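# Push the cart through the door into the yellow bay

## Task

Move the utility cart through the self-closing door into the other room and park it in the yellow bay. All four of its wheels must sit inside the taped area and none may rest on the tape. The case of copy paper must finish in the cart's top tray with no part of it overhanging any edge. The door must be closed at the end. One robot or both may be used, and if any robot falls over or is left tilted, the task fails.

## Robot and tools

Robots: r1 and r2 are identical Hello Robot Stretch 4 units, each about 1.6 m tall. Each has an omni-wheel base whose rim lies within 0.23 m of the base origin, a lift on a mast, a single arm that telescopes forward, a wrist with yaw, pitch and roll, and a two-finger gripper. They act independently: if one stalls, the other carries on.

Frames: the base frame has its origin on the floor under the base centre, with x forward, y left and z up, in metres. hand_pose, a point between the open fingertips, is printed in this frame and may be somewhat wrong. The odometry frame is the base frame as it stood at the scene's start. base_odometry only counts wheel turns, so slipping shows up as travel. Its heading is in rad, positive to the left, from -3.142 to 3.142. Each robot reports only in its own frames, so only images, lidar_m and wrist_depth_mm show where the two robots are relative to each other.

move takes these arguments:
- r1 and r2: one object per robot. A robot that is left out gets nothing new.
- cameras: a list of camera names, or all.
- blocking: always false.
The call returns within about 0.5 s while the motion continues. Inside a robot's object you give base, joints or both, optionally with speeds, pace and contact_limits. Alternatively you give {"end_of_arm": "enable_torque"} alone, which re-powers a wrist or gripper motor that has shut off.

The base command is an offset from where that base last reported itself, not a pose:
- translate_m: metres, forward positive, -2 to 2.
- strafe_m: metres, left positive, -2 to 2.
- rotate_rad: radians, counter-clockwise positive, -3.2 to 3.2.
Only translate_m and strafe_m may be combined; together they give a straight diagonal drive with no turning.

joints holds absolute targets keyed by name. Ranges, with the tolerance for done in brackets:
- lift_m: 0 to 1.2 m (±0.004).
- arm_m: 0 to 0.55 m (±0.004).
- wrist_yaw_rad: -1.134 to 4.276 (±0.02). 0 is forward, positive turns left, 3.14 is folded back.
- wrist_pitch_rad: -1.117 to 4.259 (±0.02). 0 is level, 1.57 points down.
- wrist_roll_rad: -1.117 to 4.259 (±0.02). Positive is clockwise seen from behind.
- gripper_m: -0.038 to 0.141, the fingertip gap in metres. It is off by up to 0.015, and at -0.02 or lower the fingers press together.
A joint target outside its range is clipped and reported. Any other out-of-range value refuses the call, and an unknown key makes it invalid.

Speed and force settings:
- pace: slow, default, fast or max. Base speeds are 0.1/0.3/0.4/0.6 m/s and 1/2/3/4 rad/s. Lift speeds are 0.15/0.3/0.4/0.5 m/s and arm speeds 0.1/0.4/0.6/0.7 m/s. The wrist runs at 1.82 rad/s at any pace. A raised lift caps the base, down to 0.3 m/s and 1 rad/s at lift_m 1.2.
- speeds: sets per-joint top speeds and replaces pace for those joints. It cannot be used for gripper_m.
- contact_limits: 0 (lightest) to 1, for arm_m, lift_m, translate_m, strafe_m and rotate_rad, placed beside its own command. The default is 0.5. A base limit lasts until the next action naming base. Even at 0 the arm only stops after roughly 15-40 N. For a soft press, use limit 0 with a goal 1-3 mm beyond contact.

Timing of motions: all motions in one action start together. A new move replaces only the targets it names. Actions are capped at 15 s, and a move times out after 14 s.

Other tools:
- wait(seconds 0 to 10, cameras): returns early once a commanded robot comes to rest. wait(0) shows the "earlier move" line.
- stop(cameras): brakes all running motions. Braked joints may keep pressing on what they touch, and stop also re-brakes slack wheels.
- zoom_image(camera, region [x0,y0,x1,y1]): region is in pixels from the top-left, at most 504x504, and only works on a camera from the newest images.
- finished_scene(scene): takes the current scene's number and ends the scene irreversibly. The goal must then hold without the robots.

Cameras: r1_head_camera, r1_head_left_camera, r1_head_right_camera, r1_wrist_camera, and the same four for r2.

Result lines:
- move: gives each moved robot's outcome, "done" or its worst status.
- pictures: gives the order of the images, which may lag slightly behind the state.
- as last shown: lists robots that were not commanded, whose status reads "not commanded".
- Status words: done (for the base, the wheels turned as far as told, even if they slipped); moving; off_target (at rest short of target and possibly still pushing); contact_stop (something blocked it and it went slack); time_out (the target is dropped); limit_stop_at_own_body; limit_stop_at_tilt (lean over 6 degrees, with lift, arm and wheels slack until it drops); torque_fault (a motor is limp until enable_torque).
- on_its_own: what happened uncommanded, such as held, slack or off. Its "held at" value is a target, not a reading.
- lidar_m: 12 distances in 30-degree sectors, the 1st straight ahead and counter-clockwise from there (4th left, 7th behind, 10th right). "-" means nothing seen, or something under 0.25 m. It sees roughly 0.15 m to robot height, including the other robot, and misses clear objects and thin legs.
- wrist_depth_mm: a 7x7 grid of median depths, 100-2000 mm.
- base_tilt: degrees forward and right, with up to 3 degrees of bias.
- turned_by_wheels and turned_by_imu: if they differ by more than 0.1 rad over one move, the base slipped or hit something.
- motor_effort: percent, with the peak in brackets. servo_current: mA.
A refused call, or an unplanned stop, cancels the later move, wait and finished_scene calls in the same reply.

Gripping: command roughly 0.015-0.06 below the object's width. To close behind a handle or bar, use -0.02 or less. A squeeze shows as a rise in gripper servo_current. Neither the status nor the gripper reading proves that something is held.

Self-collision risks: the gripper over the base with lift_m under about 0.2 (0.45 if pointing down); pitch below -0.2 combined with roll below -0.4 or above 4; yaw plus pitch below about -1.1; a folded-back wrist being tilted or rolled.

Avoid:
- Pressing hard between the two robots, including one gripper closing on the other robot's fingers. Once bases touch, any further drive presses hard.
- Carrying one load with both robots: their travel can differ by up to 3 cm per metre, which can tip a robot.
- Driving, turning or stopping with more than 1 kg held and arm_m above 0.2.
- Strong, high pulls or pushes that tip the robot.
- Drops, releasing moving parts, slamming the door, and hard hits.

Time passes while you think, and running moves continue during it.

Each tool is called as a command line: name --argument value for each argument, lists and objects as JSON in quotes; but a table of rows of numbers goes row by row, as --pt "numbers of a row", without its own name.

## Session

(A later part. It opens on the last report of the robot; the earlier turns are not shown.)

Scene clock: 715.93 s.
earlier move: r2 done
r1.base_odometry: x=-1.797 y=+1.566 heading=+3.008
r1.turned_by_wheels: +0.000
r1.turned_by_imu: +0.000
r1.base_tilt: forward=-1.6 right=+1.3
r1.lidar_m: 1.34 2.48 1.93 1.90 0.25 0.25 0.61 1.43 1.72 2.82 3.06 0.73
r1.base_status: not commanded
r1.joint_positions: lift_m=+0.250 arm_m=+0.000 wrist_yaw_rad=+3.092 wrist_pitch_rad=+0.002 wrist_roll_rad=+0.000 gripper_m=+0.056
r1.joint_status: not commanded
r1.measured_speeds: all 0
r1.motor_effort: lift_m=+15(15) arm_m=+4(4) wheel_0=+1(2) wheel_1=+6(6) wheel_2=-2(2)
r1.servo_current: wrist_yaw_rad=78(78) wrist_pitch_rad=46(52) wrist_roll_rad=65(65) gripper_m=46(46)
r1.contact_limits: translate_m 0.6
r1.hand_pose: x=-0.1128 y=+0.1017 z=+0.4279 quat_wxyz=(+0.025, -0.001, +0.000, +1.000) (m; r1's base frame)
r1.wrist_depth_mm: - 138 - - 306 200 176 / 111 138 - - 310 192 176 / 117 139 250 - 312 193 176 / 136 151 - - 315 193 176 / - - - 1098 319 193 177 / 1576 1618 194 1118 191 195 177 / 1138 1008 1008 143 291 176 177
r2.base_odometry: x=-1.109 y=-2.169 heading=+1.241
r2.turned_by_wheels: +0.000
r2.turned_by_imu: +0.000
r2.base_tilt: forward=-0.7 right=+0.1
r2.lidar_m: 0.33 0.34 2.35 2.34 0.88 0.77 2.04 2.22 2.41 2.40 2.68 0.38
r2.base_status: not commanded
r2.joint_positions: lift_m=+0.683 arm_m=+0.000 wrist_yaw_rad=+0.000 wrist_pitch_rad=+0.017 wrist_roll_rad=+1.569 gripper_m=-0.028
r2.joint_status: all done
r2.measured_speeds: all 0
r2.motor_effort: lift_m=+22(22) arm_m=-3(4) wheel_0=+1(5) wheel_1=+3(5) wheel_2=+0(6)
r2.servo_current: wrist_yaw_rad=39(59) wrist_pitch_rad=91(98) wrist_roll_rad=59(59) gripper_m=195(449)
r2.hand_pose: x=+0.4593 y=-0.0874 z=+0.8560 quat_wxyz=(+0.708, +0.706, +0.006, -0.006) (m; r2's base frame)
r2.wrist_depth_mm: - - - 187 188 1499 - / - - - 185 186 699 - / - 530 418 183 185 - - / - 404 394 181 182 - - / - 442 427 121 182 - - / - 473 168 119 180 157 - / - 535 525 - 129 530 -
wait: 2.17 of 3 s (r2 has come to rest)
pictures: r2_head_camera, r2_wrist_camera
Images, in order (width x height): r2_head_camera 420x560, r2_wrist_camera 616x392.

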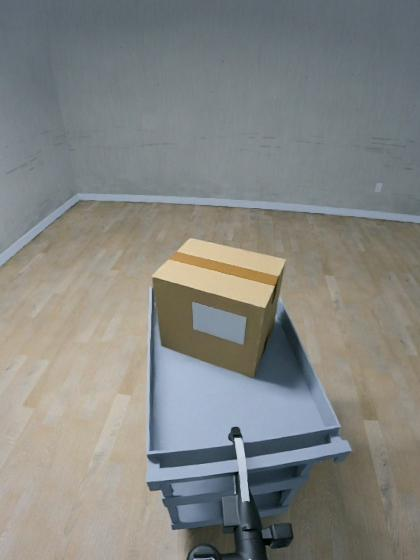

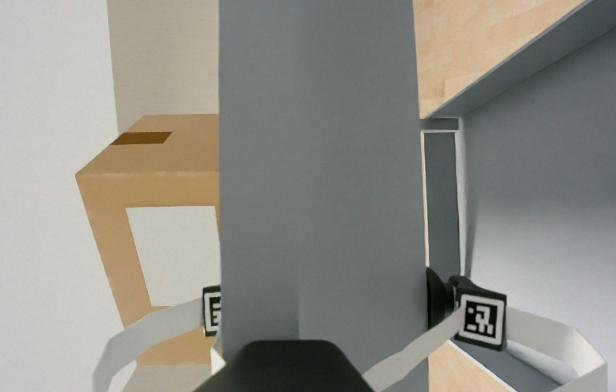

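move --r2 '{"joints":{"gripper_m":0.14}}' --blocking false --cameras '[]'

wait --seconds 3 --cameras '[]'

move --r2 '{"base":{"translate_m":-0.035},"pace":"slow"}' --blocking false --cameras '[]'

wait --seconds 2 --cameras '[]'

move --r2 '{"joints":{"gripper_m":-0.03}}' --blocking false --cameras '[]'

wait --seconds 3 --cameras '["r2_head_camera","r2_wrist_camera"]'

Scene clock: 728.10 s.
move: r2 moving
r1: as last shown
r1.lidar_m: 1.38 2.48 1.93 1.92 0.25 0.25 0.64 1.43 1.74 2.82 3.01 0.75
r1.servo_current: wrist_yaw_rad=33(59) wrist_pitch_rad=46(52) wrist_roll_rad=46(65) gripper_m=39(46)
r1.contact_limits: translate_m 0.6
r1.wrist_depth_mm: - 138 - - 306 200 176 / 110 138 - - 309 191 176 / 117 139 250 - 314 193 176 / 136 151 - - 312 193 177 / - - - 1098 315 193 177 / 1576 1618 193 1098 191 195 177 / 1182 991 1008 143 291 176 178
r2.base_odometry: x=-1.109 y=-2.169 heading=+1.241
r2.turned_by_wheels: +0.000
r2.turned_by_imu: +0.000
r2.base_tilt: forward=-0.7 right=+0.1
r2.lidar_m: 0.32 0.33 2.37 2.32 0.87 0.76 2.05 2.19 2.43 2.41 2.66 0.38
r2.base_status: not commanded
r2.joint_positions: lift_m=+0.683 arm_m=+0.000 wrist_yaw_rad=+0.000 wrist_pitch_rad=+0.017 wrist_roll_rad=+1.569 gripper_m=-0.003
r2.joint_status: gripper_m moving
r2.measured_speeds: translate_m=+0.000 strafe_m=+0.000 rotate_rad=+0.000 lift_m=+0.000 arm_m=+0.000 wrist_yaw_rad=+0.000 wrist_pitch_rad=+0.000 wrist_roll_rad=+0.003
r2.motor_effort: lift_m=+22(22) arm_m=-3(4) wheel_0=+1(1) wheel_1=+3(4) wheel_2=+0(1)
r2.servo_current: wrist_yaw_rad=39(52) wrist_pitch_rad=91(98) wrist_roll_rad=52(59) gripper_m=65(195)
r2.hand_pose: x=+0.4593 y=-0.0874 z=+0.8560 quat_wxyz=(+0.708, +0.706, +0.006, -0.006) (m; r2's base frame)
r2.wrist_depth_mm: - - - 192 195 1499 1118 / - - - 190 191 1499 - / - - 436 188 190 - - / - 407 404 186 188 - - / - 442 433 124 186 - - / - 477 170 123 184 159 - / - - 525 - 137 535 -
pictures: none
No camera images: "cameras" was empty.

Scene clock: 730.10 s.
earlier move: r2 done
r1.base_odometry: x=-1.797 y=+1.566 heading=+3.008
r1.turned_by_wheels: +0.000
r1.turned_by_imu: +0.000
r1.base_tilt: forward=-1.6 right=+1.3
r1.lidar_m: 1.32 2.47 1.94 1.90 0.25 0.25 0.65 1.43 1.76 2.83 3.05 0.75
r1.base_status: not commanded
r1.joint_positions: lift_m=+0.250 arm_m=+0.000 wrist_yaw_rad=+3.092 wrist_pitch_rad=+0.002 wrist_roll_rad=+0.000 gripper_m=+0.056
r1.joint_status: not commanded
r1.measured_speeds: all 0
r1.motor_effort: lift_m=+15(15) arm_m=+4(4) wheel_0=+1(2) wheel_1=+5(6) wheel_2=-2(2)
r1.servo_current: wrist_yaw_rad=59(72) wrist_pitch_rad=46(52) wrist_roll_rad=46(72) gripper_m=39(46)
r1.contact_limits: translate_m 0.6
r1.hand_pose: x=-0.1128 y=+0.1017 z=+0.4279 quat_wxyz=(+0.025, -0.001, +0.000, +1.000) (m; r1's base frame)
r1.wrist_depth_mm: - 138 - - 306 200 176 / 111 138 - - 310 191 176 / 117 139 251 - 312 193 176 / 136 152 - - 314 194 176 / - - - 1042 317 195 176 / 1576 1618 194 1098 191 195 177 / 1138 1008 1025 143 291 176 177
r2.base_odometry: x=-1.109 y=-2.169 heading=+1.241
r2.turned_by_wheels: +0.000
r2.turned_by_imu: +0.000
r2.base_tilt: forward=-0.7 right=+0.1
r2.lidar_m: 0.37 0.38 2.37 2.33 0.87 0.76 2.04 2.21 2.42 2.41 2.67 0.41
r2.base_status: not commanded
r2.joint_positions: lift_m=+0.683 arm_m=+0.000 wrist_yaw_rad=+0.000 wrist_pitch_rad=+0.008 wrist_roll_rad=+1.569 gripper_m=+0.140
r2.joint_status: all done
r2.measured_speeds: all 0
r2.motor_effort: lift_m=+22(22) arm_m=+4(4) wheel_0=+0(1) wheel_1=+3(4) wheel_2=+0(1)
r2.servo_current: wrist_yaw_rad=46(65) wrist_pitch_rad=52(98) wrist_roll_rad=46(65) gripper_m=52(195)
r2.hand_pose: x=+0.4592 y=-0.0875 z=+0.8585 quat_wxyz=(+0.708, +0.707, +0.003, -0.003) (m; r2's base frame)
r2.wrist_depth_mm: - - - 181 245 1661 1138 / - - - 178 239 1661 512 / - - 661 174 235 831 - / - - 462 172 232 842 - / - - 488 169 228 788 - / - - 512 166 222 185 - / - - 569 - 221 - -
wait: 2.00 of 3 s (r2 has come to rest)
pictures: none
No camera images: "cameras" was empty.

Scene clock: 730.60 s.
move: r2 moving
r1: as last shown
r1.lidar_m: 1.32 2.48 1.90 1.90 0.25 0.27 0.63 1.41 1.73 2.80 3.03 0.74
r1.motor_effort: lift_m=+15(15) arm_m=+4(4) wheel_0=+2(2) wheel_1=+6(6) wheel_2=-2(2)
r1.servo_current: wrist_yaw_rad=52(59) wrist_pitch_rad=39(46) wrist_roll_rad=59(59) gripper_m=39(46)
r1.contact_limits: translate_m 0.6
r1.wrist_depth_mm: - 138 - - 306 201 176 / 111 138 - - 310 192 176 / 117 139 250 - 314 193 176 / 136 151 - - 315 194 177 / - - - 1098 317 195 177 / 1618 1661 193 1098 191 194 177 / 1118 1008 1025 143 293 176 178
r2.base_odometry: x=-1.113 y=-2.180 heading=+1.241
r2.turned_by_wheels: +0.000
r2.turned_by_imu: +0.000
r2.base_tilt: forward=-0.7 right=+0.0
r2.lidar_m: 0.37 0.41 2.33 2.34 0.82 0.75 2.03 2.17 2.40 2.41 2.71 0.41
r2.base_status: translate_m moving
r2.joint_positions: lift_m=+0.683 arm_m=+0.000 wrist_yaw_rad=+0.000 wrist_pitch_rad=+0.008 wrist_roll_rad=+1.569 gripper_m=+0.140
r2.joint_status: not commanded
r2.measured_speeds: translate_m=-0.048 strafe_m=+0.000 rotate_rad=+0.003 lift_m=+0.000 arm_m=+0.000 wrist_yaw_rad=+0.000 wrist_pitch_rad=+0.000 wrist_roll_rad=+0.000
r2.motor_effort: lift_m=+22(22) arm_m=+4(4) wheel_0=-5(7) wheel_1=-7(7) wheel_2=+9(9)
r2.servo_current: wrist_yaw_rad=46(59) wrist_pitch_rad=59(59) wrist_roll_rad=52(59) gripper_m=52(59)
r2.hand_pose: x=+0.4592 y=-0.0875 z=+0.8585 quat_wxyz=(+0.708, +0.707, +0.003, -0.003) (m; r2's base frame)
r2.wrist_depth_mm: - - - 253 255 1661 1160 / - - - 189 250 1756 517 / - - 661 186 247 820 - / - - 480 182 242 842 - / - - 496 179 237 831 - / - - 525 176 232 186 - / - - 580 - 231 - -
pictures: none
No camera images: "cameras" was empty.

Scene clock: 731.57 s.
earlier move: r2 done
r1.base_odometry: x=-1.797 y=+1.566 heading=+3.008
r1.turned_by_wheels: +0.000
r1.turned_by_imu: +0.000
r1.base_tilt: forward=-1.6 right=+1.3
r1.lidar_m: 1.35 2.49 1.91 1.91 0.25 0.27 0.63 1.44 1.75 2.81 3.03 0.71
r1.base_status: not commanded
r1.joint_positions: lift_m=+0.250 arm_m=+0.000 wrist_yaw_rad=+3.092 wrist_pitch_rad=+0.002 wrist_roll_rad=+0.000 gripper_m=+0.056
r1.joint_status: not commanded
r1.measured_speeds: all 0
r1.motor_effort: lift_m=+15(15) arm_m=+4(4) wheel_0=+2(2) wheel_1=+6(6) wheel_2=-2(2)
r1.servo_current: wrist_yaw_rad=59(65) wrist_pitch_rad=39(46) wrist_roll_rad=46(59) gripper_m=33(52)
r1.contact_limits: translate_m 0.6
r1.hand_pose: x=-0.1128 y=+0.1017 z=+0.4279 quat_wxyz=(+0.025, -0.001, +0.000, +1.000) (m; r1's base frame)
r1.wrist_depth_mm: - 138 - - 307 200 176 / 111 139 - - 310 192 176 / 117 139 250 - 314 192 177 / 136 151 - - 315 193 176 / - - - 1078 315 195 177 / 1618 1618 194 1098 191 194 177 / 1138 991 1008 143 291 176 178
r2.base_odometry: x=-1.120 y=-2.202 heading=+1.241
r2.turned_by_wheels: +0.000
r2.turned_by_imu: +0.000
r2.base_tilt: forward=-0.7 right=+0.1
r2.lidar_m: 0.40 0.40 2.37 2.32 0.79 0.73 2.02 2.18 2.41 2.41 2.66 0.46
r2.base_status: done
r2.joint_positions: lift_m=+0.683 arm_m=+0.000 wrist_yaw_rad=+0.000 wrist_pitch_rad=+0.008 wrist_roll_rad=+1.569 gripper_m=+0.140
r2.joint_status: not commanded
r2.measured_speeds: all 0
r2.motor_effort: lift_m=+22(22) arm_m=+4(4) wheel_0=-5(8) wheel_1=-5(8) wheel_2=+5(9)
r2.servo_current: wrist_yaw_rad=46(59) wrist_pitch_rad=52(59) wrist_roll_rad=46(59) gripper_m=52(59)
r2.hand_pose: x=+0.4592 y=-0.0875 z=+0.8585 quat_wxyz=(+0.708, +0.707, +0.003, -0.003) (m; r2's base frame)
r2.wrist_depth_mm: - - - 278 282 1661 1138 / - - - 273 277 1756 521 / - - - 211 271 820 - / - - 500 207 267 820 - / - - 521 204 262 831 - / - - 549 200 257 185 - / - - 609 - - - -
wait: 0.97 of 2 s (r2 has come to rest)
pictures: none
No camera images: "cameras" was empty.

Scene clock: 732.07 s.
move: r2 moving
r1: as last shown
r1.base_tilt: forward=-1.5 right=+1.3
r1.lidar_m: 1.31 2.50 1.95 1.91 0.25 0.25 0.61 1.44 1.75 2.81 3.05 0.72
r1.motor_effort: lift_m=+15(15) arm_m=+4(4) wheel_0=+1(2) wheel_1=+6(6) wheel_2=-2(2)
r1.servo_current: wrist_yaw_rad=52(65) wrist_pitch_rad=39(52) wrist_roll_rad=59(65) gripper_m=39(46)
r1.contact_limits: translate_m 0.6
r1.wrist_depth_mm: - 138 - - 306 200 176 / 111 139 - - 310 191 176 / 117 139 251 - 312 193 176 / 136 151 - - 315 194 177 / - - - 1098 315 194 177 / 1618 1576 193 1098 191 194 177 / 1160 1008 1008 143 291 176 178
r2.base_odometry: x=-1.120 y=-2.202 heading=+1.241
r2.turned_by_wheels: +0.000
r2.turned_by_imu: +0.000
r2.base_tilt: forward=-0.7 right=+0.1
r2.lidar_m: 0.38 0.41 2.36 2.33 0.81 0.73 2.00 2.19 2.41 2.40 2.68 0.47
r2.base_status: not commanded
r2.joint_positions: lift_m=+0.683 arm_m=+0.000 wrist_yaw_rad=+0.000 wrist_pitch_rad=+0.008 wrist_roll_rad=+1.569 gripper_m=+0.128
r2.joint_status: gripper_m moving
r2.measured_speeds: all 0
r2.motor_effort: lift_m=+22(22) arm_m=+4(4) wheel_0=-5(5) wheel_1=-6(6) wheel_2=+5(6)
r2.servo_current: wrist_yaw_rad=52(52) wrist_pitch_rad=39(59) wrist_roll_rad=52(59) gripper_m=72(104)
r2.hand_pose: x=+0.4592 y=-0.0875 z=+0.8585 quat_wxyz=(+0.708, +0.707, +0.003, -0.003) (m; r2's base frame)
r2.wrist_depth_mm: - - - 278 281 1661 1160 / - - - 274 277 1808 521 / - - - 211 272 831 - / - - 504 207 267 831 - / - - 521 204 262 866 - / - - 549 200 213 - - / - - 603 - - - -
pictures: none
No camera images: "cameras" was empty.

Scene clock: 734.07 s.
earlier move: r2 done
r1.base_odometry: x=-1.797 y=+1.566 heading=+3.008
r1.turned_by_wheels: +0.000
r1.turned_by_imu: +0.000
r1.base_tilt: forward=-1.6 right=+1.3
r1.lidar_m: 1.35 2.48 1.91 1.89 0.25 0.26 0.64 1.45 1.75 2.81 3.04 0.73
r1.base_status: not commanded
r1.joint_positions: lift_m=+0.250 arm_m=+0.000 wrist_yaw_rad=+3.092 wrist_pitch_rad=+0.002 wrist_roll_rad=+0.000 gripper_m=+0.056
r1.joint_status: not commanded
r1.measured_speeds: all 0
r1.motor_effort: lift_m=+15(15) arm_m=+4(4) wheel_0=+1(2) wheel_1=+6(6) wheel_2=-2(2)
r1.servo_current: wrist_yaw_rad=52(65) wrist_pitch_rad=46(52) wrist_roll_rad=52(72) gripper_m=39(52)
r1.contact_limits: translate_m 0.6
r1.hand_pose: x=-0.1128 y=+0.1017 z=+0.4279 quat_wxyz=(+0.025, -0.001, +0.000, +1.000) (m; r1's base frame)
r1.wrist_depth_mm: - 138 - - 307 200 175 / 111 139 - - 309 192 176 / 117 139 250 - 314 193 177 / 136 151 - - 314 194 176 / - - - 1078 317 194 177 / 1576 1576 193 1118 191 194 177 / 1138 1008 1025 143 291 176 178
r2.base_odometry: x=-1.120 y=-2.202 heading=+1.241
r2.turned_by_wheels: +0.000
r2.turned_by_imu: +0.000
r2.base_tilt: forward=-0.6 right=+0.1
r2.lidar_m: 0.39 0.39 2.36 2.34 0.81 0.74 2.00 2.16 2.42 2.40 2.69 0.45
r2.base_status: not commanded
r2.joint_positions: lift_m=+0.683 arm_m=+0.000 wrist_yaw_rad=+0.000 wrist_pitch_rad=+0.006 wrist_roll_rad=+1.569 gripper_m=-0.028
r2.joint_status: all done
r2.measured_speeds: all 0
r2.motor_effort: lift_m=+21(22) arm_m=+4(4) wheel_0=-5(5) wheel_1=-5(6) wheel_2=+5(6)
r2.servo_current: wrist_yaw_rad=46(65) wrist_pitch_rad=39(59) wrist_roll_rad=33(59) gripper_m=137(299)
r2.hand_pose: x=+0.4592 y=-0.0875 z=+0.8593 quat_wxyz=(+0.708, +0.707, +0.002, -0.002) (m; r2's base frame)
r2.wrist_depth_mm: - - - 208 271 1708 1205 / - - - 204 266 1708 521 / - - 683 201 259 831 - / - - 492 197 255 854 - / - - 517 194 251 831 - / - - 181 190 177 778 - / - - 597 - 244 129 -
wait: 2.00 of 3 s (r2 has come to rest)
pictures: r2_head_camera, r2_wrist_camera
Images, in order (width x height): r2_head_camera 420x560, r2_wrist_camera 616x392.

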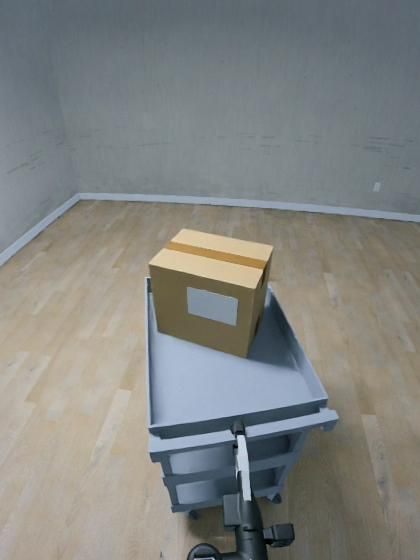

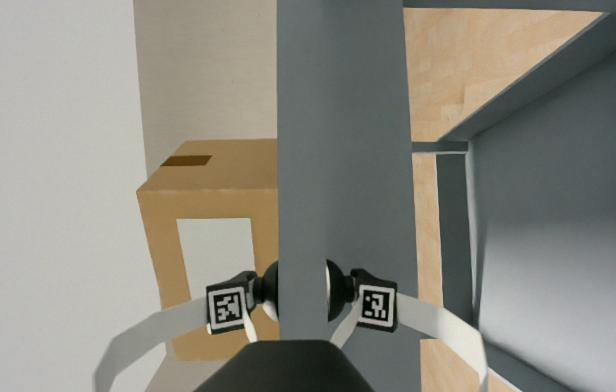

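move --r2 '{"base":{"translate_m":-0.363,"strafe_m":-0.035},"pace":"slow"}' --blocking false --cameras '[]'

wait --seconds 6 --cameras '["r2_head_camera","r1_head_right_camera","r1_head_left_camera"]'

Scene clock: 744.80 s.
move: r2 moving
r1: as last shown
r1.base_tilt: forward=-1.6 right=+1.2
r1.lidar_m: 1.33 2.49 1.95 1.91 0.25 0.26 0.64 1.42 1.77 2.83 0.87 0.71
r1.motor_effort: lift_m=+15(15) arm_m=+4(4) wheel_0=+2(2) wheel_1=+6(6) wheel_2=-2(2)
r1.servo_current: wrist_yaw_rad=52(52) wrist_pitch_rad=33(46) wrist_roll_rad=46(59) gripper_m=39(46)
r1.contact_limits: translate_m 0.6
r1.wrist_depth_mm: - 138 - - 306 200 176 / 111 138 - - 310 191 176 / 117 139 250 - 312 193 176 / 136 151 - - 317 194 176 / - - - 1060 315 194 176 / 1576 1618 194 1098 191 195 177 / 1138 1008 1008 143 290 176 177
r2.base_odometry: x=-1.123 y=-2.214 heading=+1.241
r2.turned_by_wheels: +0.000
r2.turned_by_imu: +0.001
r2.base_tilt: forward=-0.7 right=+0.0
r2.lidar_m: 0.40 0.41 2.36 2.34 0.75 0.74 2.01 2.16 2.42 2.39 2.65 0.45
r2.base_status: translate_m moving; strafe_m moving
r2.joint_positions: lift_m=+0.683 arm_m=+0.000 wrist_yaw_rad=+0.000 wrist_pitch_rad=+0.006 wrist_roll_rad=+1.569 gripper_m=-0.028
r2.joint_status: not commanded
r2.measured_speeds: translate_m=-0.048 strafe_m=-0.004 rotate_rad=+0.002 lift_m=+0.000 arm_m=+0.000 wrist_yaw_rad=+0.011 wrist_pitch_rad=+0.000 wrist_roll_rad=+0.000
r2.motor_effort: lift_m=+21(21) arm_m=+4(4) wheel_0=-6(8) wheel_1=-6(9) wheel_2=+13(13)
r2.servo_current: wrist_yaw_rad=52(59) wrist_pitch_rad=46(46) wrist_roll_rad=46(52) gripper_m=137(143)
r2.hand_pose: x=+0.4593 y=-0.0874 z=+0.8593 quat_wxyz=(+0.708, +0.707, +0.002, -0.002) (m; r2's base frame)
r2.wrist_depth_mm: - - - 204 266 1708 1229 / - - - 201 262 1661 - / - - 640 199 258 820 - / - - 488 197 256 854 - / - - 525 194 252 831 - / - - 182 191 177 768 - / - - - - - 554 -
pictures: none
No camera images: "cameras" was empty.

Scene clock: 749.23 s.
earlier move: r2 done
r1.base_odometry: x=-1.797 y=+1.566 heading=+3.008
r1.turned_by_wheels: +0.000
r1.turned_by_imu: +0.000
r1.base_tilt: forward=-1.6 right=+1.3
r1.lidar_m: 1.23 2.47 1.90 1.89 0.25 0.25 0.62 1.44 1.75 2.82 0.51 0.54
r1.base_status: not commanded
r1.joint_positions: lift_m=+0.250 arm_m=+0.000 wrist_yaw_rad=+3.092 wrist_pitch_rad=+0.002 wrist_roll_rad=+0.000 gripper_m=+0.056
r1.joint_status: not commanded
r1.measured_speeds: all 0
r1.motor_effort: lift_m=+15(15) arm_m=+4(4) wheel_0=+1(2) wheel_1=+6(6) wheel_2=-2(2)
r1.servo_current: wrist_yaw_rad=39(72) wrist_pitch_rad=39(52) wrist_roll_rad=39(72) gripper_m=46(52)
r1.contact_limits: translate_m 0.6
r1.hand_pose: x=-0.1128 y=+0.1017 z=+0.4279 quat_wxyz=(+0.025, -0.001, +0.000, +1.000) (m; r1's base frame)
r1.wrist_depth_mm: - 138 - - 307 201 176 / 111 139 - - 310 192 176 / 117 139 250 - 312 193 176 / 136 152 - - 314 194 176 / - - - 1078 317 195 177 / 1576 1576 193 1098 191 195 177 / 1160 991 1008 143 293 176 177
r2.base_odometry: x=-1.204 y=-2.556 heading=+1.241
r2.turned_by_wheels: +0.000
r2.turned_by_imu: +0.002
r2.base_tilt: forward=-0.7 right=+0.1
r2.lidar_m: 0.38 0.42 2.45 2.42 0.50 0.56 1.66 1.79 2.30 2.29 2.57 0.47
r2.base_status: done
r2.joint_positions: lift_m=+0.683 arm_m=+0.000 wrist_yaw_rad=+0.003 wrist_pitch_rad=+0.006 wrist_roll_rad=+1.569 gripper_m=-0.028
r2.joint_status: not commanded
r2.measured_speeds: all 0
r2.motor_effort: lift_m=+21(21) arm_m=+4(4) wheel_0=-1(9) wheel_1=-5(9) wheel_2=+6(15)
r2.servo_current: wrist_yaw_rad=39(59) wrist_pitch_rad=39(52) wrist_roll_rad=52(59) gripper_m=137(143)
r2.hand_pose: x=+0.4596 y=-0.0865 z=+0.8593 quat_wxyz=(+0.708, +0.707, +0.003, -0.001) (m; r2's base frame)
r2.wrist_depth_mm: - - - 281 282 1537 1182 / - - - 213 276 1708 517 / - - - 207 267 820 - / - - 504 202 260 866 - / - - 504 197 254 842 - / - - 182 192 178 778 - / - - 574 - 244 - -
wait: 4.43 of 6 s (r2 has come to rest)
pictures: r1_head_left_camera, r1_head_right_camera, r2_head_camera
Images, in order (width x height): r1_head_left_camera 420x672, r1_head_right_camera 420x672, r2_head_camera 420x560.

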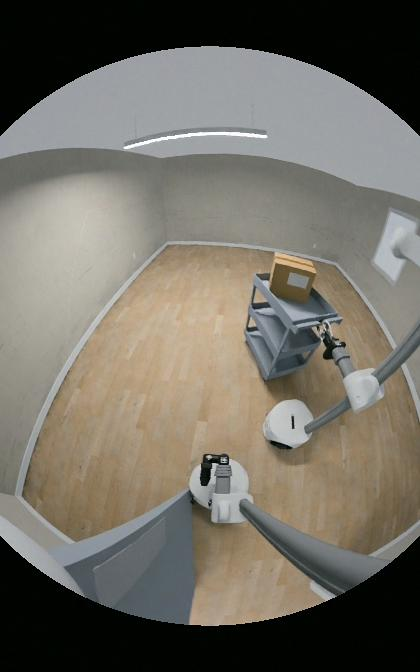

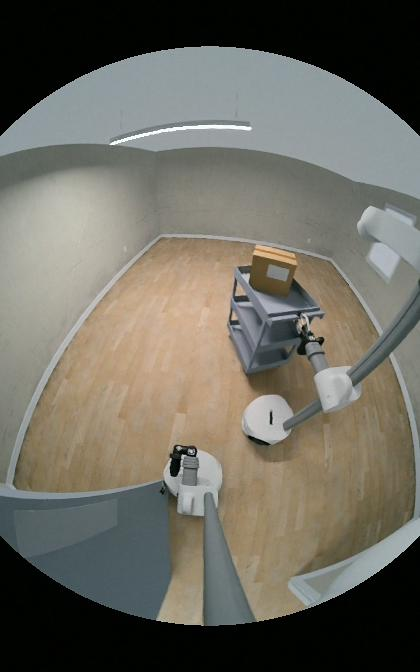

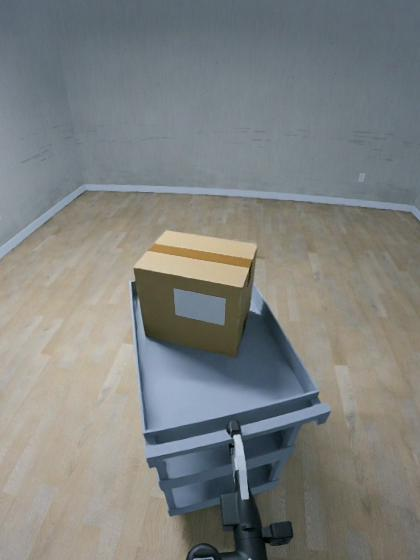

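move --r2 '{"base":{"translate_m":-0.353,"strafe_m":0.02},"pace":"slow"}' --blocking false --cameras '[]'

wait --seconds 6 --cameras '["r2_head_camera","r1_head_right_camera","r1_head_left_camera","r2_head_left_camera","r2_head_right_camera"]'

Scene clock: 756.13 s.
move: r2 moving
r1: as last shown
r1.lidar_m: 1.21 2.47 1.93 1.90 0.25 0.25 0.64 1.45 1.72 2.81 0.49 0.49
r1.servo_current: wrist_yaw_rad=59(59) wrist_pitch_rad=39(52) wrist_roll_rad=46(59) gripper_m=46(46)
r1.contact_limits: translate_m 0.6
r1.wrist_depth_mm: - 138 - - 306 200 176 / 111 139 - - 312 191 176 / 117 139 250 - 310 193 177 / 136 151 - - 314 193 176 / - - - 1060 315 194 177 / 1618 1618 194 1098 191 194 177 / 1138 991 1025 143 291 176 178
r2.base_odometry: x=-1.209 y=-2.568 heading=+1.241
r2.turned_by_wheels: +0.000
r2.turned_by_imu: +0.001
r2.base_tilt: forward=-0.7 right=+0.1
r2.lidar_m: 0.39 0.39 2.44 2.43 0.50 0.57 1.62 1.75 2.32 2.30 2.58 0.46
r2.base_status: translate_m moving; strafe_m moving
r2.joint_positions: lift_m=+0.683 arm_m=+0.000 wrist_yaw_rad=+0.003 wrist_pitch_rad=+0.006 wrist_roll_rad=+1.569 gripper_m=-0.028
r2.joint_status: not commanded
r2.measured_speeds: translate_m=-0.049 strafe_m=+0.003 rotate_rad=-0.003 lift_m=+0.000 arm_m=+0.000 wrist_yaw_rad=+0.000 wrist_pitch_rad=+0.000 wrist_roll_rad=+0.000
r2.motor_effort: lift_m=+21(21) arm_m=+3(4) wheel_0=-4(7) wheel_1=-6(6) wheel_2=+11(13)
r2.servo_current: wrist_yaw_rad=46(52) wrist_pitch_rad=39(52) wrist_roll_rad=46(59) gripper_m=137(137)
r2.hand_pose: x=+0.4596 y=-0.0865 z=+0.8593 quat_wxyz=(+0.708, +0.707, +0.003, -0.001) (m; r2's base frame)
r2.wrist_depth_mm: - - - 221 286 1576 1138 / - - - 213 277 1708 517 / - - - 208 271 798 - / - - 508 202 259 866 - / - - 504 196 255 842 - / - - 185 191 178 778 - / - - 574 - 244 - -
pictures: none
No camera images: "cameras" was empty.

Scene clock: 760.43 s.
earlier move: r2 done
r1.base_odometry: x=-1.797 y=+1.566 heading=+3.008
r1.turned_by_wheels: +0.000
r1.turned_by_imu: +0.000
r1.base_tilt: forward=-1.6 right=+1.3
r1.lidar_m: 1.00 2.43 1.95 1.90 0.25 0.28 0.63 1.42 1.74 0.36 0.37 0.63
r1.base_status: not commanded
r1.joint_positions: lift_m=+0.250 arm_m=+0.000 wrist_yaw_rad=+3.092 wrist_pitch_rad=+0.002 wrist_roll_rad=+0.000 gripper_m=+0.056
r1.joint_status: not commanded
r1.measured_speeds: all 0
r1.motor_effort: lift_m=+15(15) arm_m=+4(4) wheel_0=+1(2) wheel_1=+6(6) wheel_2=-2(2)
r1.servo_current: wrist_yaw_rad=46(72) wrist_pitch_rad=46(52) wrist_roll_rad=46(65) gripper_m=39(52)
r1.contact_limits: translate_m 0.6
r1.hand_pose: x=-0.1128 y=+0.1017 z=+0.4279 quat_wxyz=(+0.025, -0.001, +0.000, +1.000) (m; r1's base frame)
r1.wrist_depth_mm: - 138 - - 307 201 176 / 111 138 - - 310 191 176 / 117 139 249 - 312 193 176 / 137 151 - - 312 193 177 / - - - 1078 315 195 177 / 1576 1576 194 1078 191 195 177 / 1138 1025 1008 143 291 175 178
r2.base_odometry: x=-1.338 y=-2.883 heading=+1.240
r2.turned_by_wheels: -0.001
r2.turned_by_imu: -0.001
r2.base_tilt: forward=-0.7 right=+0.0
r2.lidar_m: 0.35 0.40 0.57 0.37 0.38 1.15 1.30 1.39 2.19 2.25 2.51 0.47
r2.base_status: done
r2.joint_positions: lift_m=+0.683 arm_m=+0.000 wrist_yaw_rad=+0.000 wrist_pitch_rad=+0.006 wrist_roll_rad=+1.569 gripper_m=-0.028
r2.joint_status: not commanded
r2.measured_speeds: all 0
r2.motor_effort: lift_m=+21(21) arm_m=+4(4) wheel_0=-6(12) wheel_1=-4(8) wheel_2=+3(14)
r2.servo_current: wrist_yaw_rad=39(65) wrist_pitch_rad=39(52) wrist_roll_rad=46(59) gripper_m=130(143)
r2.hand_pose: x=+0.4593 y=-0.0874 z=+0.8593 quat_wxyz=(+0.708, +0.707, +0.002, -0.002) (m; r2's base frame)
r2.wrist_depth_mm: - - - 298 324 327 327 / - - - 293 303 1661 1160 / - - - 221 287 1808 - / - - 683 211 272 820 - / - - 488 199 256 854 - / - - 182 189 177 778 - / - - 525 - 236 - -
wait: 4.30 of 6 s (r2 has come to rest)
pictures: r1_head_left_camera, r1_head_right_camera, r2_head_camera, r2_head_left_camera, r2_head_right_camera
Images, in order (width x height): r1_head_left_camera 420x672, r1_head_right_camera 420x672, r2_head_camera 420x560, r2_head_left_camera 420x672, r2_head_right_camera 420x672.

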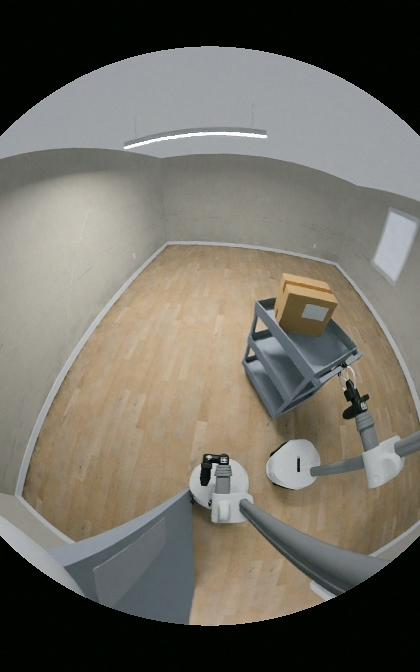

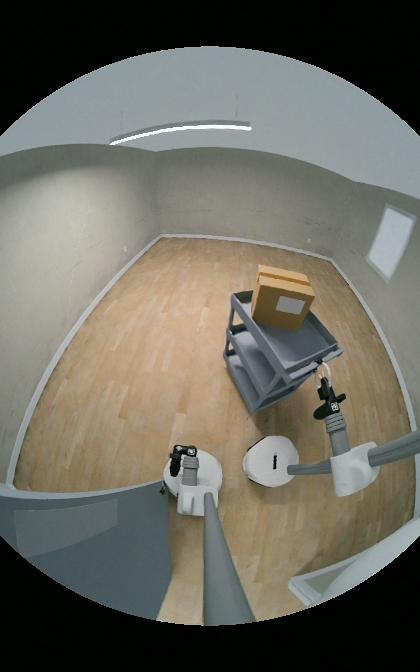

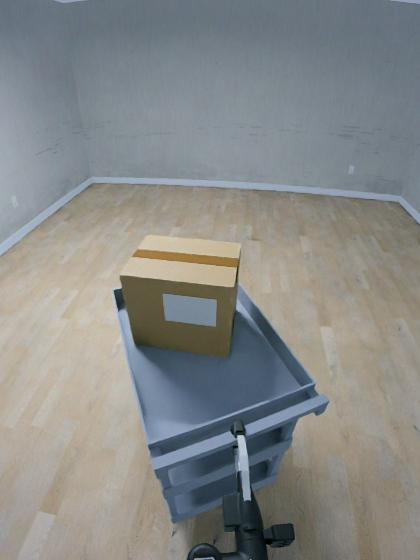

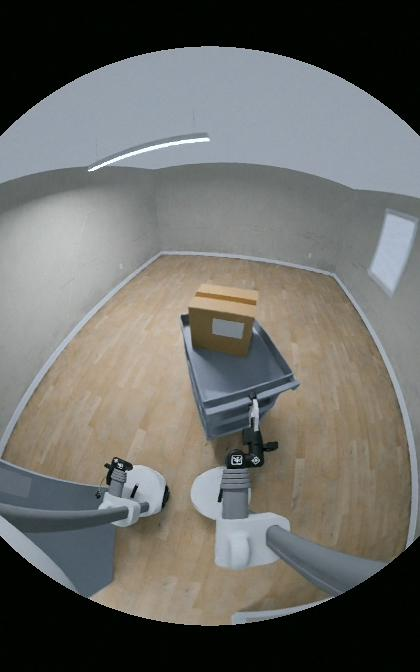

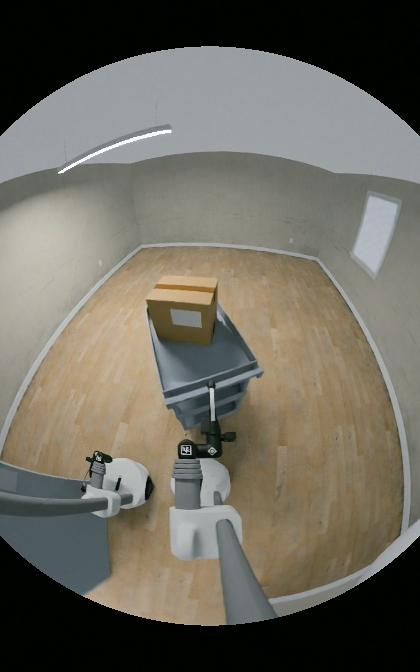

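move --r2 '{"base":{"rotate_rad":-0.19},"pace":"slow"}' --blocking false --cameras '[]'

wait --seconds 2 --cameras '[]'

move --r2 '{"base":{"translate_m":-0.3},"pace":"slow"}' --blocking false --cameras '[]'

wait --seconds 6 --cameras '["r2_head_camera","r1_head_right_camera","r2_head_left_camera","r2_head_right_camera"]'

Scene clock: 769.73 s.
move: r2 moving
r1: as last shown
r1.lidar_m: 0.99 2.50 1.94 1.89 0.25 0.25 0.65 1.43 1.76 0.35 0.36 0.65
r1.motor_effort: lift_m=+15(15) arm_m=+4(4) wheel_0=+2(2) wheel_1=+6(6) wheel_2=-2(2)
r1.servo_current: wrist_yaw_rad=46(59) wrist_pitch_rad=39(46) wrist_roll_rad=52(72) gripper_m=39(46)
r1.contact_limits: translate_m 0.6
r1.wrist_depth_mm: - 138 - - 306 199 175 / 111 138 - - 310 192 176 / 117 139 250 - 314 193 176 / 137 151 - - 315 193 177 / - - - 1078 317 194 177 / 1618 1576 194 1078 191 194 177 / 1160 1008 991 143 291 175 178
r2.base_odometry: x=-1.338 y=-2.883 heading=+1.121
r2.turned_by_wheels: -0.119
r2.turned_by_imu: -0.115
r2.base_tilt: forward=-0.7 right=+0.1
r2.lidar_m: 0.35 0.33 2.53 0.38 0.39 1.03 1.31 1.29 1.91 2.25 2.37 0.51
r2.base_status: rotate_rad moving
r2.joint_positions: lift_m=+0.683 arm_m=+0.000 wrist_yaw_rad=+0.013 wrist_pitch_rad=+0.006 wrist_roll_rad=+1.569 gripper_m=-0.028
r2.joint_status: not commanded
r2.measured_speeds: translate_m=+0.000 strafe_m=+0.000 rotate_rad=-0.395 lift_m=+0.000 arm_m=+0.000 wrist_yaw_rad=+0.001 wrist_pitch_rad=+0.000 wrist_roll_rad=+0.000
r2.motor_effort: lift_m=+21(21) arm_m=+3(4) wheel_0=+15(16) wheel_1=+5(9) wheel_2=+14(16)
r2.servo_current: wrist_yaw_rad=72(72) wrist_pitch_rad=52(52) wrist_roll_rad=52(52) gripper_m=130(143)
r2.hand_pose: x=+0.4604 y=-0.0838 z=+0.8593 quat_wxyz=(+0.708, +0.707, +0.006, +0.002) (m; r2's base frame)
r2.wrist_depth_mm: - - - 291 - 1618 1078 / - - - 317 343 1464 404 / - - - 240 306 1661 504 / - - - 274 286 798 - / - - 512 208 260 854 - / - - 186 196 179 778 - / - 160 504 - 236 128 -
pictures: none
No camera images: "cameras" was empty.

Scene clock: 770.40 s.
earlier move: r2 done
r1.base_odometry: x=-1.797 y=+1.566 heading=+3.008
r1.turned_by_wheels: +0.000
r1.turned_by_imu: +0.000
r1.base_tilt: forward=-1.6 right=+1.3
r1.lidar_m: 0.91 2.45 1.93 1.91 0.25 0.27 0.67 1.45 1.75 0.34 0.39 0.70
r1.base_status: not commanded
r1.joint_positions: lift_m=+0.250 arm_m=+0.000 wrist_yaw_rad=+3.092 wrist_pitch_rad=+0.002 wrist_roll_rad=+0.000 gripper_m=+0.056
r1.joint_status: not commanded
r1.measured_speeds: all 0
r1.motor_effort: lift_m=+15(15) arm_m=+4(4) wheel_0=+2(2) wheel_1=+6(6) wheel_2=-2(2)
r1.servo_current: wrist_yaw_rad=46(59) wrist_pitch_rad=39(46) wrist_roll_rad=52(72) gripper_m=39(46)
r1.contact_limits: translate_m 0.6
r1.hand_pose: x=-0.1128 y=+0.1017 z=+0.4279 quat_wxyz=(+0.025, -0.001, +0.000, +1.000) (m; r1's base frame)
r1.wrist_depth_mm: - 138 - - 306 200 176 / 111 138 - - 310 191 176 / 117 139 250 - 312 193 176 / 136 151 - - 314 193 177 / - - - 1078 315 195 177 / 1618 1576 193 1118 190 195 177 / 1160 991 1008 143 291 176 178
r2.base_odometry: x=-1.338 y=-2.883 heading=+1.051
r2.turned_by_wheels: -0.070
r2.turned_by_imu: -0.068
r2.base_tilt: forward=-0.6 right=+0.1
r2.lidar_m: 0.27 0.37 2.63 0.37 0.39 0.96 - 1.30 1.75 2.26 2.34 0.49
r2.base_status: done
r2.joint_positions: lift_m=+0.683 arm_m=+0.000 wrist_yaw_rad=-0.003 wrist_pitch_rad=+0.006 wrist_roll_rad=+1.569 gripper_m=-0.028
r2.joint_status: not commanded
r2.measured_speeds: all 0
r2.motor_effort: lift_m=+21(21) arm_m=-3(4) wheel_0=+1(16) wheel_1=+3(9) wheel_2=+2(16)
r2.servo_current: wrist_yaw_rad=52(85) wrist_pitch_rad=39(52) wrist_roll_rad=52(59) gripper_m=117(143)
r2.hand_pose: x=+0.4590 y=-0.0882 z=+0.8593 quat_wxyz=(+0.708, +0.707, +0.001, -0.003) (m; r2's base frame)
r2.wrist_depth_mm: - - - - - 1661 1160 / - - - 357 387 389 387 / - - - 256 345 1708 492 / - - - 224 296 1756 535 / - - - 196 259 759 - / - - 185 177 177 - - / - 153 455 - 216 - -
wait: 0.67 of 2 s (r2 has come to rest)
pictures: none
No camera images: "cameras" was empty.

Scene clock: 770.90 s.
move: r2 moving
r1: as last shown
r1.lidar_m: 0.93 2.48 1.95 1.87 0.25 0.25 0.62 1.42 1.73 0.36 0.38 0.67
r1.motor_effort: lift_m=+15(15) arm_m=+4(4) wheel_0=+1(2) wheel_1=+6(6) wheel_2=-2(2)
r1.servo_current: wrist_yaw_rad=52(59) wrist_pitch_rad=39(46) wrist_roll_rad=46(52) gripper_m=46(52)
r1.contact_limits: translate_m 0.6
r1.wrist_depth_mm: - 138 - - 306 200 176 / 111 139 - - 310 191 176 / 118 139 251 - 314 193 176 / 136 151 - - 315 194 176 / - - - 1098 317 195 177 / 1661 1708 194 1098 191 195 178 / 1138 1008 1008 143 290 176 177
r2.base_odometry: x=-1.344 y=-2.894 heading=+1.051
r2.turned_by_wheels: +0.000
r2.turned_by_imu: +0.000
r2.base_tilt: forward=-0.7 right=+0.1
r2.lidar_m: 0.29 0.38 2.61 0.37 0.36 0.96 - 1.29 1.73 2.25 2.36 0.50
r2.base_status: translate_m moving
r2.joint_positions: lift_m=+0.683 arm_m=+0.000 wrist_yaw_rad=-0.002 wrist_pitch_rad=+0.006 wrist_roll_rad=+1.569 gripper_m=-0.028
r2.joint_status: not commanded
r2.measured_speeds: translate_m=-0.048 strafe_m=+0.001 rotate_rad=+0.004 lift_m=+0.000 arm_m=+0.000 wrist_yaw_rad=+0.016 wrist_pitch_rad=+0.000 wrist_roll_rad=+0.000
r2.motor_effort: lift_m=+21(21) arm_m=-4(4) wheel_0=-7(11) wheel_1=-7(9) wheel_2=+9(12)
r2.servo_current: wrist_yaw_rad=46(59) wrist_pitch_rad=46(52) wrist_roll_rad=46(59) gripper_m=124(130)
r2.hand_pose: x=+0.4592 y=-0.0879 z=+0.8593 quat_wxyz=(+0.708, +0.707, +0.001, -0.003) (m; r2's base frame)
r2.wrist_depth_mm: - - - 336 - 1708 1182 / - - - 355 375 387 387 / - - - 252 338 1661 484 / - - - 224 291 1863 564 / - - - 197 258 768 - / - - 183 179 177 - - / - 153 459 - 220 - -
pictures: none
No camera images: "cameras" was empty.

Scene clock: 774.70 s.
earlier move: r2 done
r1.base_odometry: x=-1.797 y=+1.566 heading=+3.008
r1.turned_by_wheels: +0.000
r1.turned_by_imu: +0.000
r1.base_tilt: forward=-1.6 right=+1.3
r1.lidar_m: 4.71 2.46 1.94 1.90 0.25 0.25 0.64 1.44 0.34 0.37 0.48 0.54
r1.base_status: not commanded
r1.joint_positions: lift_m=+0.250 arm_m=+0.000 wrist_yaw_rad=+3.092 wrist_pitch_rad=+0.002 wrist_roll_rad=+0.000 gripper_m=+0.056
r1.joint_status: not commanded
r1.measured_speeds: all 0
r1.motor_effort: lift_m=+15(15) arm_m=+4(4) wheel_0=+2(2) wheel_1=+6(6) wheel_2=-2(2)
r1.servo_current: wrist_yaw_rad=52(72) wrist_pitch_rad=46(52) wrist_roll_rad=33(65) gripper_m=33(52)
r1.contact_limits: translate_m 0.6
r1.hand_pose: x=-0.1128 y=+0.1017 z=+0.4279 quat_wxyz=(+0.025, -0.001, +0.000, +1.000) (m; r1's base frame)
r1.wrist_depth_mm: - 138 - - 306 201 175 / 111 138 - - 310 192 176 / 117 139 251 - 312 193 177 / 137 151 - - 315 193 177 / - - - 1078 317 195 176 / 1576 1537 193 1098 191 193 177 / 1160 1008 1008 143 293 176 178
r2.base_odometry: x=-1.487 y=-3.143 heading=+1.050
r2.turned_by_wheels: +0.000
r2.turned_by_imu: -0.001
r2.base_tilt: forward=-0.6 right=+0.0
r2.lidar_m: 0.33 0.37 0.38 0.35 0.73 0.86 4.00 1.02 1.34 2.26 2.35 0.48
r2.base_status: done
r2.joint_positions: lift_m=+0.683 arm_m=+0.000 wrist_yaw_rad=-0.001 wrist_pitch_rad=+0.006 wrist_roll_rad=+1.569 gripper_m=-0.028
r2.joint_status: not commanded
r2.measured_speeds: all 0
r2.motor_effort: lift_m=+21(21) arm_m=-3(4) wheel_0=-5(12) wheel_1=-5(9) wheel_2=+5(14)
r2.servo_current: wrist_yaw_rad=39(59) wrist_pitch_rad=52(59) wrist_roll_rad=46(59) gripper_m=130(130)
r2.hand_pose: x=+0.4592 y=-0.0876 z=+0.8593 quat_wxyz=(+0.708, +0.707, +0.002, -0.002) (m; r2's base frame)
r2.wrist_depth_mm: - - - 310 - 1661 1160 / - - - 319 355 368 368 / - - - 234 306 1756 508 / - - - 213 274 1863 - / - - 615 196 253 842 - / - - 185 179 178 778 - / - 153 473 - 221 - -
wait: 3.80 of 6 s (r2 has come to rest)
pictures: r1_head_right_camera, r2_head_camera, r2_head_left_camera, r2_head_right_camera
Images, in order (width x height): r1_head_right_camera 420x672, r2_head_camera 420x560, r2_head_left_camera 420x672, r2_head_right_camera 420x672.

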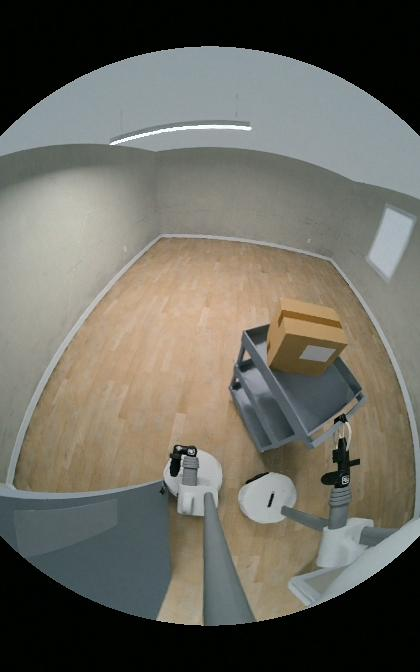

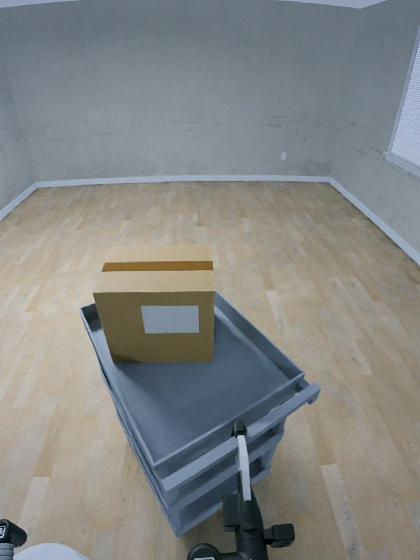

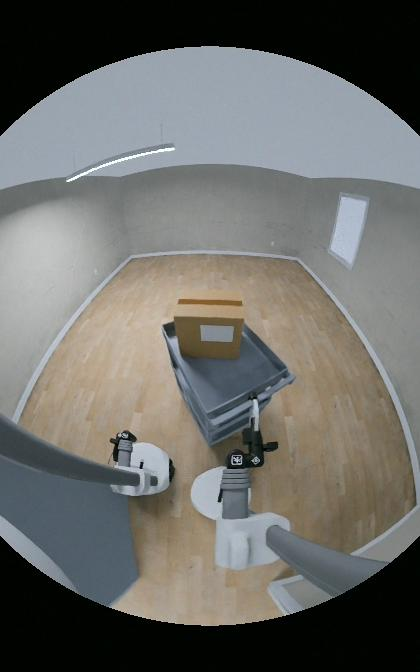

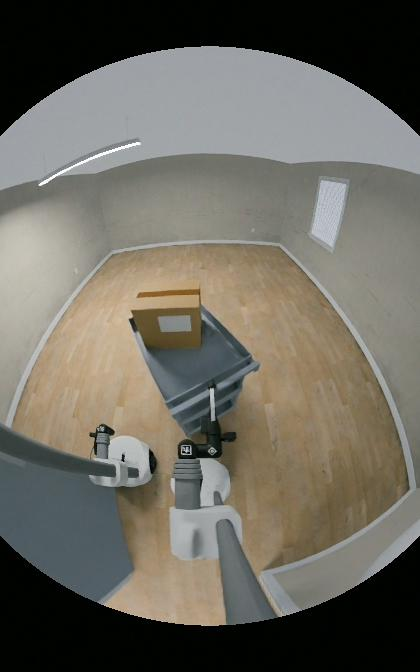

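move --blocking false --cameras '["r2_head_camera","r2_head_left_camera","r2_head_right_camera","r1_head_right_camera"]'

Scene clock: 798.53 s.
r1.base_odometry: x=-1.797 y=+1.566 heading=+3.008
r1.turned_by_wheels: +0.000
r1.turned_by_imu: +0.000
r1.base_tilt: forward=-1.6 right=+1.3
r1.lidar_m: 4.70 2.45 1.92 1.90 0.25 0.26 0.61 1.44 0.34 0.37 0.48 0.53
r1.base_status: not commanded
r1.joint_positions: lift_m=+0.250 arm_m=+0.000 wrist_yaw_rad=+3.092 wrist_pitch_rad=+0.002 wrist_roll_rad=+0.000 gripper_m=+0.056
r1.joint_status: not commanded
r1.measured_speeds: all 0
r1.motor_effort: lift_m=+15(15) arm_m=+4(4) wheel_0=+2(2) wheel_1=+5(6) wheel_2=-2(2)
r1.servo_current: wrist_yaw_rad=46(72) wrist_pitch_rad=46(52) wrist_roll_rad=59(65) gripper_m=39(52)
r1.contact_limits: translate_m 0.6
r1.hand_pose: x=-0.1128 y=+0.1017 z=+0.4279 quat_wxyz=(+0.025, -0.001, +0.000, +1.000) (m; r1's base frame)
r1.wrist_depth_mm: - 138 - - 304 200 176 / 111 138 - - 310 191 176 / 117 139 249 - 312 192 177 / 136 151 - - 314 194 176 / - - - 1098 315 194 177 / 1576 1661 194 1078 191 194 178 / 1160 1008 1008 143 290 176 178
r2.base_odometry: x=-1.487 y=-3.143 heading=+1.050
r2.turned_by_wheels: +0.000
r2.turned_by_imu: +0.000
r2.base_tilt: forward=-0.7 right=+0.1
r2.lidar_m: 0.29 0.37 0.38 0.37 0.72 0.92 4.00 1.01 1.33 2.25 2.37 0.50
r2.base_status: done
r2.joint_positions: lift_m=+0.683 arm_m=+0.000 wrist_yaw_rad=-0.001 wrist_pitch_rad=+0.006 wrist_roll_rad=+1.569 gripper_m=-0.028
r2.joint_status: not commanded
r2.measured_speeds: all 0
r2.motor_effort: lift_m=+21(21) arm_m=-3(4) wheel_0=-5(12) wheel_1=-5(9) wheel_2=+5(14)
r2.servo_current: wrist_yaw_rad=46(59) wrist_pitch_rad=46(59) wrist_roll_rad=52(59) gripper_m=130(130)
r2.hand_pose: x=+0.4592 y=-0.0876 z=+0.8593 quat_wxyz=(+0.708, +0.707, +0.002, -0.002) (m; r2's base frame)
r2.wrist_depth_mm: - - - 310 - 1661 1182 / - - - 319 355 370 370 / - - - 234 307 1756 508 / - - - 213 274 1808 - / - - 621 196 253 831 - / - - 184 178 178 768 - / - 153 477 - 220 - -
pictures: r1_head_right_camera, r2_head_camera, r2_head_left_camera, r2_head_right_camera
Images, in order (width x height): r1_head_right_camera 420x672, r2_head_camera 420x560, r2_head_left_camera 420x672, r2_head_right_camera 420x672.

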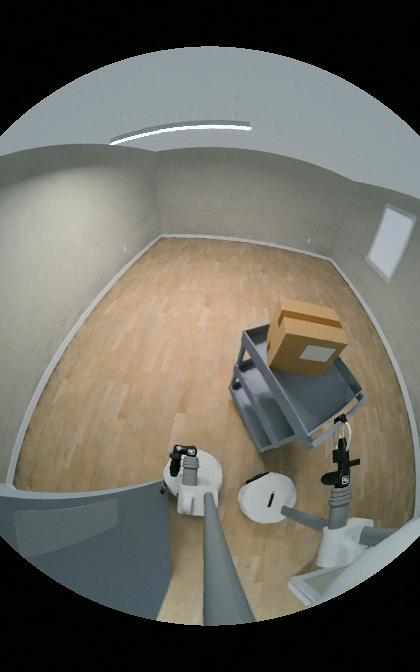

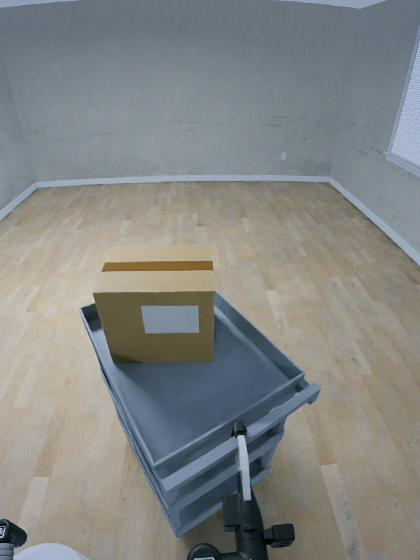

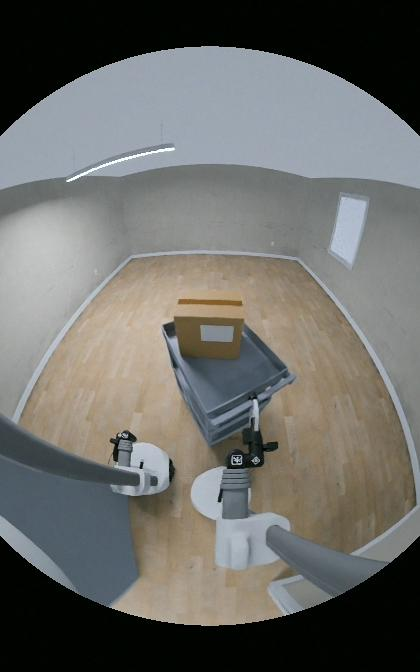

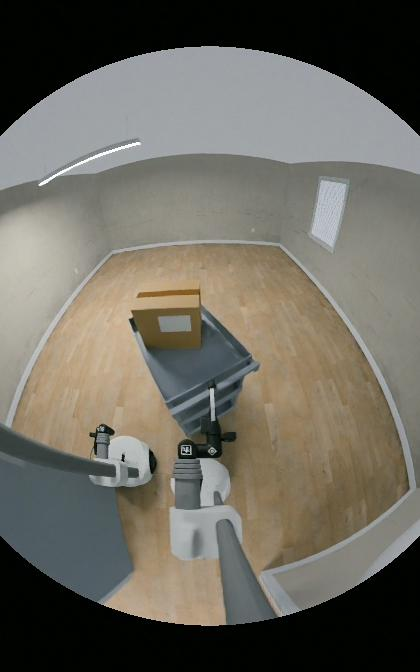

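move --blocking false --r2 '{"base":{"translate_m":-0.3},"pace":"slow"}' --cameras '[]'

wait --seconds 5 --cameras '["r2_head_camera","r2_head_right_camera","r1_head_right_camera"]'

Scene clock: 806.90 s.
move: r2 moving
r1: as last shown
r1.lidar_m: 4.71 2.47 1.94 1.89 0.25 0.26 0.66 1.44 0.38 0.38 0.48 0.54
r1.motor_effort: lift_m=+15(15) arm_m=+4(4) wheel_0=+2(2) wheel_1=+6(6) wheel_2=-2(2)
r1.servo_current: wrist_yaw_rad=46(59) wrist_pitch_rad=33(52) wrist_roll_rad=52(72) gripper_m=39(46)
r1.contact_limits: translate_m 0.6
r1.wrist_depth_mm: - 138 - - 306 200 176 / 111 139 - - 310 192 176 / 117 139 251 - 312 193 175 / 137 151 - - 314 194 177 / - - - 1078 317 194 177 / 1576 1618 194 1098 191 194 177 / 1138 991 991 143 291 176 177
r2.base_odometry: x=-1.493 y=-3.154 heading=+1.050
r2.turned_by_wheels: +0.000
r2.turned_by_imu: +0.000
r2.base_tilt: forward=-0.7 right=+0.1
r2.lidar_m: 0.31 0.38 0.38 0.37 0.72 0.91 3.99 0.98 1.31 2.25 2.34 0.47
r2.base_status: translate_m moving
r2.joint_positions: lift_m=+0.683 arm_m=+0.000 wrist_yaw_rad=-0.001 wrist_pitch_rad=+0.006 wrist_roll_rad=+1.569 gripper_m=-0.028
r2.joint_status: not commanded
r2.measured_speeds: translate_m=-0.048 strafe_m=+0.000 rotate_rad=-0.001 lift_m=+0.000 arm_m=+0.000 wrist_yaw_rad=+0.000 wrist_pitch_rad=+0.000 wrist_roll_rad=+0.000
r2.motor_effort: lift_m=+21(21) arm_m=-3(4) wheel_0=-6(9) wheel_1=-6(7) wheel_2=+10(11)
r2.servo_current: wrist_yaw_rad=52(59) wrist_pitch_rad=46(46) wrist_roll_rad=33(59) gripper_m=130(130)
r2.hand_pose: x=+0.4592 y=-0.0876 z=+0.8593 quat_wxyz=(+0.708, +0.707, +0.002, -0.002) (m; r2's base frame)
r2.wrist_depth_mm: - - - 309 - 1576 1098 / - - - 317 351 370 368 / - - - 229 304 1756 500 / - - - 213 273 1863 - / - - 591 194 253 842 - / - - 184 179 178 768 - / - 153 477 - 221 - -
pictures: none
No camera images: "cameras" was empty.

Scene clock: 810.67 s.
earlier move: r2 done
r1.base_odometry: x=-1.797 y=+1.566 heading=+3.008
r1.turned_by_wheels: +0.000
r1.turned_by_imu: +0.000
r1.base_tilt: forward=-1.6 right=+1.3
r1.lidar_m: 4.70 2.45 1.91 1.90 0.25 0.26 0.63 0.49 0.47 0.38 0.36 0.45
r1.base_status: not commanded
r1.joint_positions: lift_m=+0.250 arm_m=+0.000 wrist_yaw_rad=+3.092 wrist_pitch_rad=+0.002 wrist_roll_rad=+0.000 gripper_m=+0.056
r1.joint_status: not commanded
r1.measured_speeds: all 0
r1.motor_effort: lift_m=+15(15) arm_m=+4(4) wheel_0=+2(2) wheel_1=+6(6) wheel_2=-2(2)
r1.servo_current: wrist_yaw_rad=39(72) wrist_pitch_rad=39(52) wrist_roll_rad=59(72) gripper_m=46(46)
r1.contact_limits: translate_m 0.6
r1.hand_pose: x=-0.1128 y=+0.1017 z=+0.4279 quat_wxyz=(+0.025, -0.001, +0.000, +1.000) (m; r1's base frame)
r1.wrist_depth_mm: - 138 - - 306 200 176 / 111 138 - - 309 191 176 / 117 139 251 - 312 193 177 / 136 151 - - 314 194 176 / - - - 1060 317 195 177 / 1576 1618 193 1118 191 194 177 / 991 1008 1008 143 293 176 178
r2.base_odometry: x=-1.636 y=-3.403 heading=+1.050
r2.turned_by_wheels: +0.000
r2.turned_by_imu: +0.000
r2.base_tilt: forward=-0.7 right=+0.0
r2.lidar_m: 0.35 0.40 0.46 0.67 0.67 0.81 3.65 0.75 0.90 2.27 2.37 0.47
r2.base_status: done
r2.joint_positions: lift_m=+0.683 arm_m=+0.000 wrist_yaw_rad=-0.001 wrist_pitch_rad=+0.006 wrist_roll_rad=+1.569 gripper_m=-0.028
r2.joint_status: not commanded
r2.measured_speeds: all 0
r2.motor_effort: lift_m=+21(21) arm_m=-3(4) wheel_0=-5(10) wheel_1=-5(9) wheel_2=+6(12)
r2.servo_current: wrist_yaw_rad=33(65) wrist_pitch_rad=52(52) wrist_roll_rad=46(59) gripper_m=124(130)
r2.hand_pose: x=+0.4592 y=-0.0876 z=+0.8593 quat_wxyz=(+0.708, +0.707, +0.002, -0.002) (m; r2's base frame)
r2.wrist_depth_mm: - - - 298 327 336 338 / - - - 289 303 1708 1229 / - - - 217 285 1808 512 / - - - 204 263 831 - / - - 484 191 248 842 - / - - 186 179 179 - - / - 504 504 - 225 - -
wait: 3.77 of 5 s (r2 has come to rest)
pictures: r1_head_right_camera, r2_head_camera, r2_head_right_camera
Images, in order (width x height): r1_head_right_camera 420x672, r2_head_camera 420x560, r2_head_right_camera 420x672.

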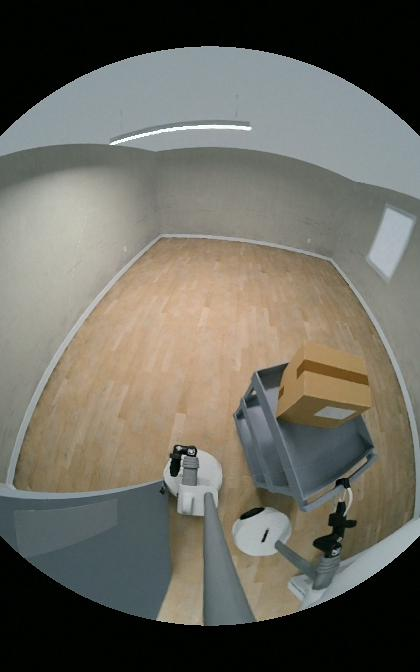

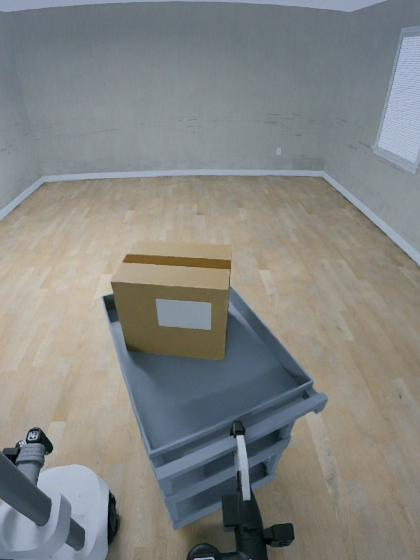

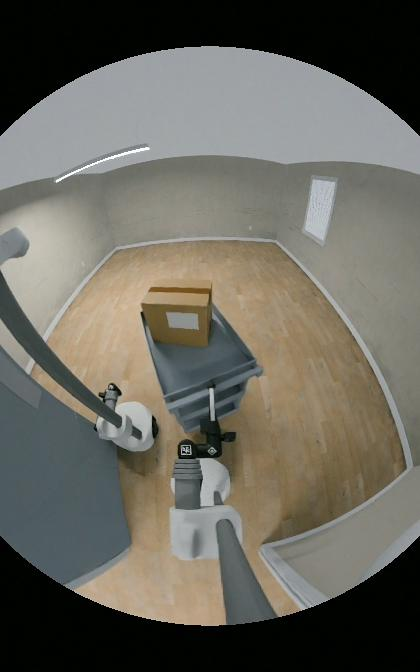

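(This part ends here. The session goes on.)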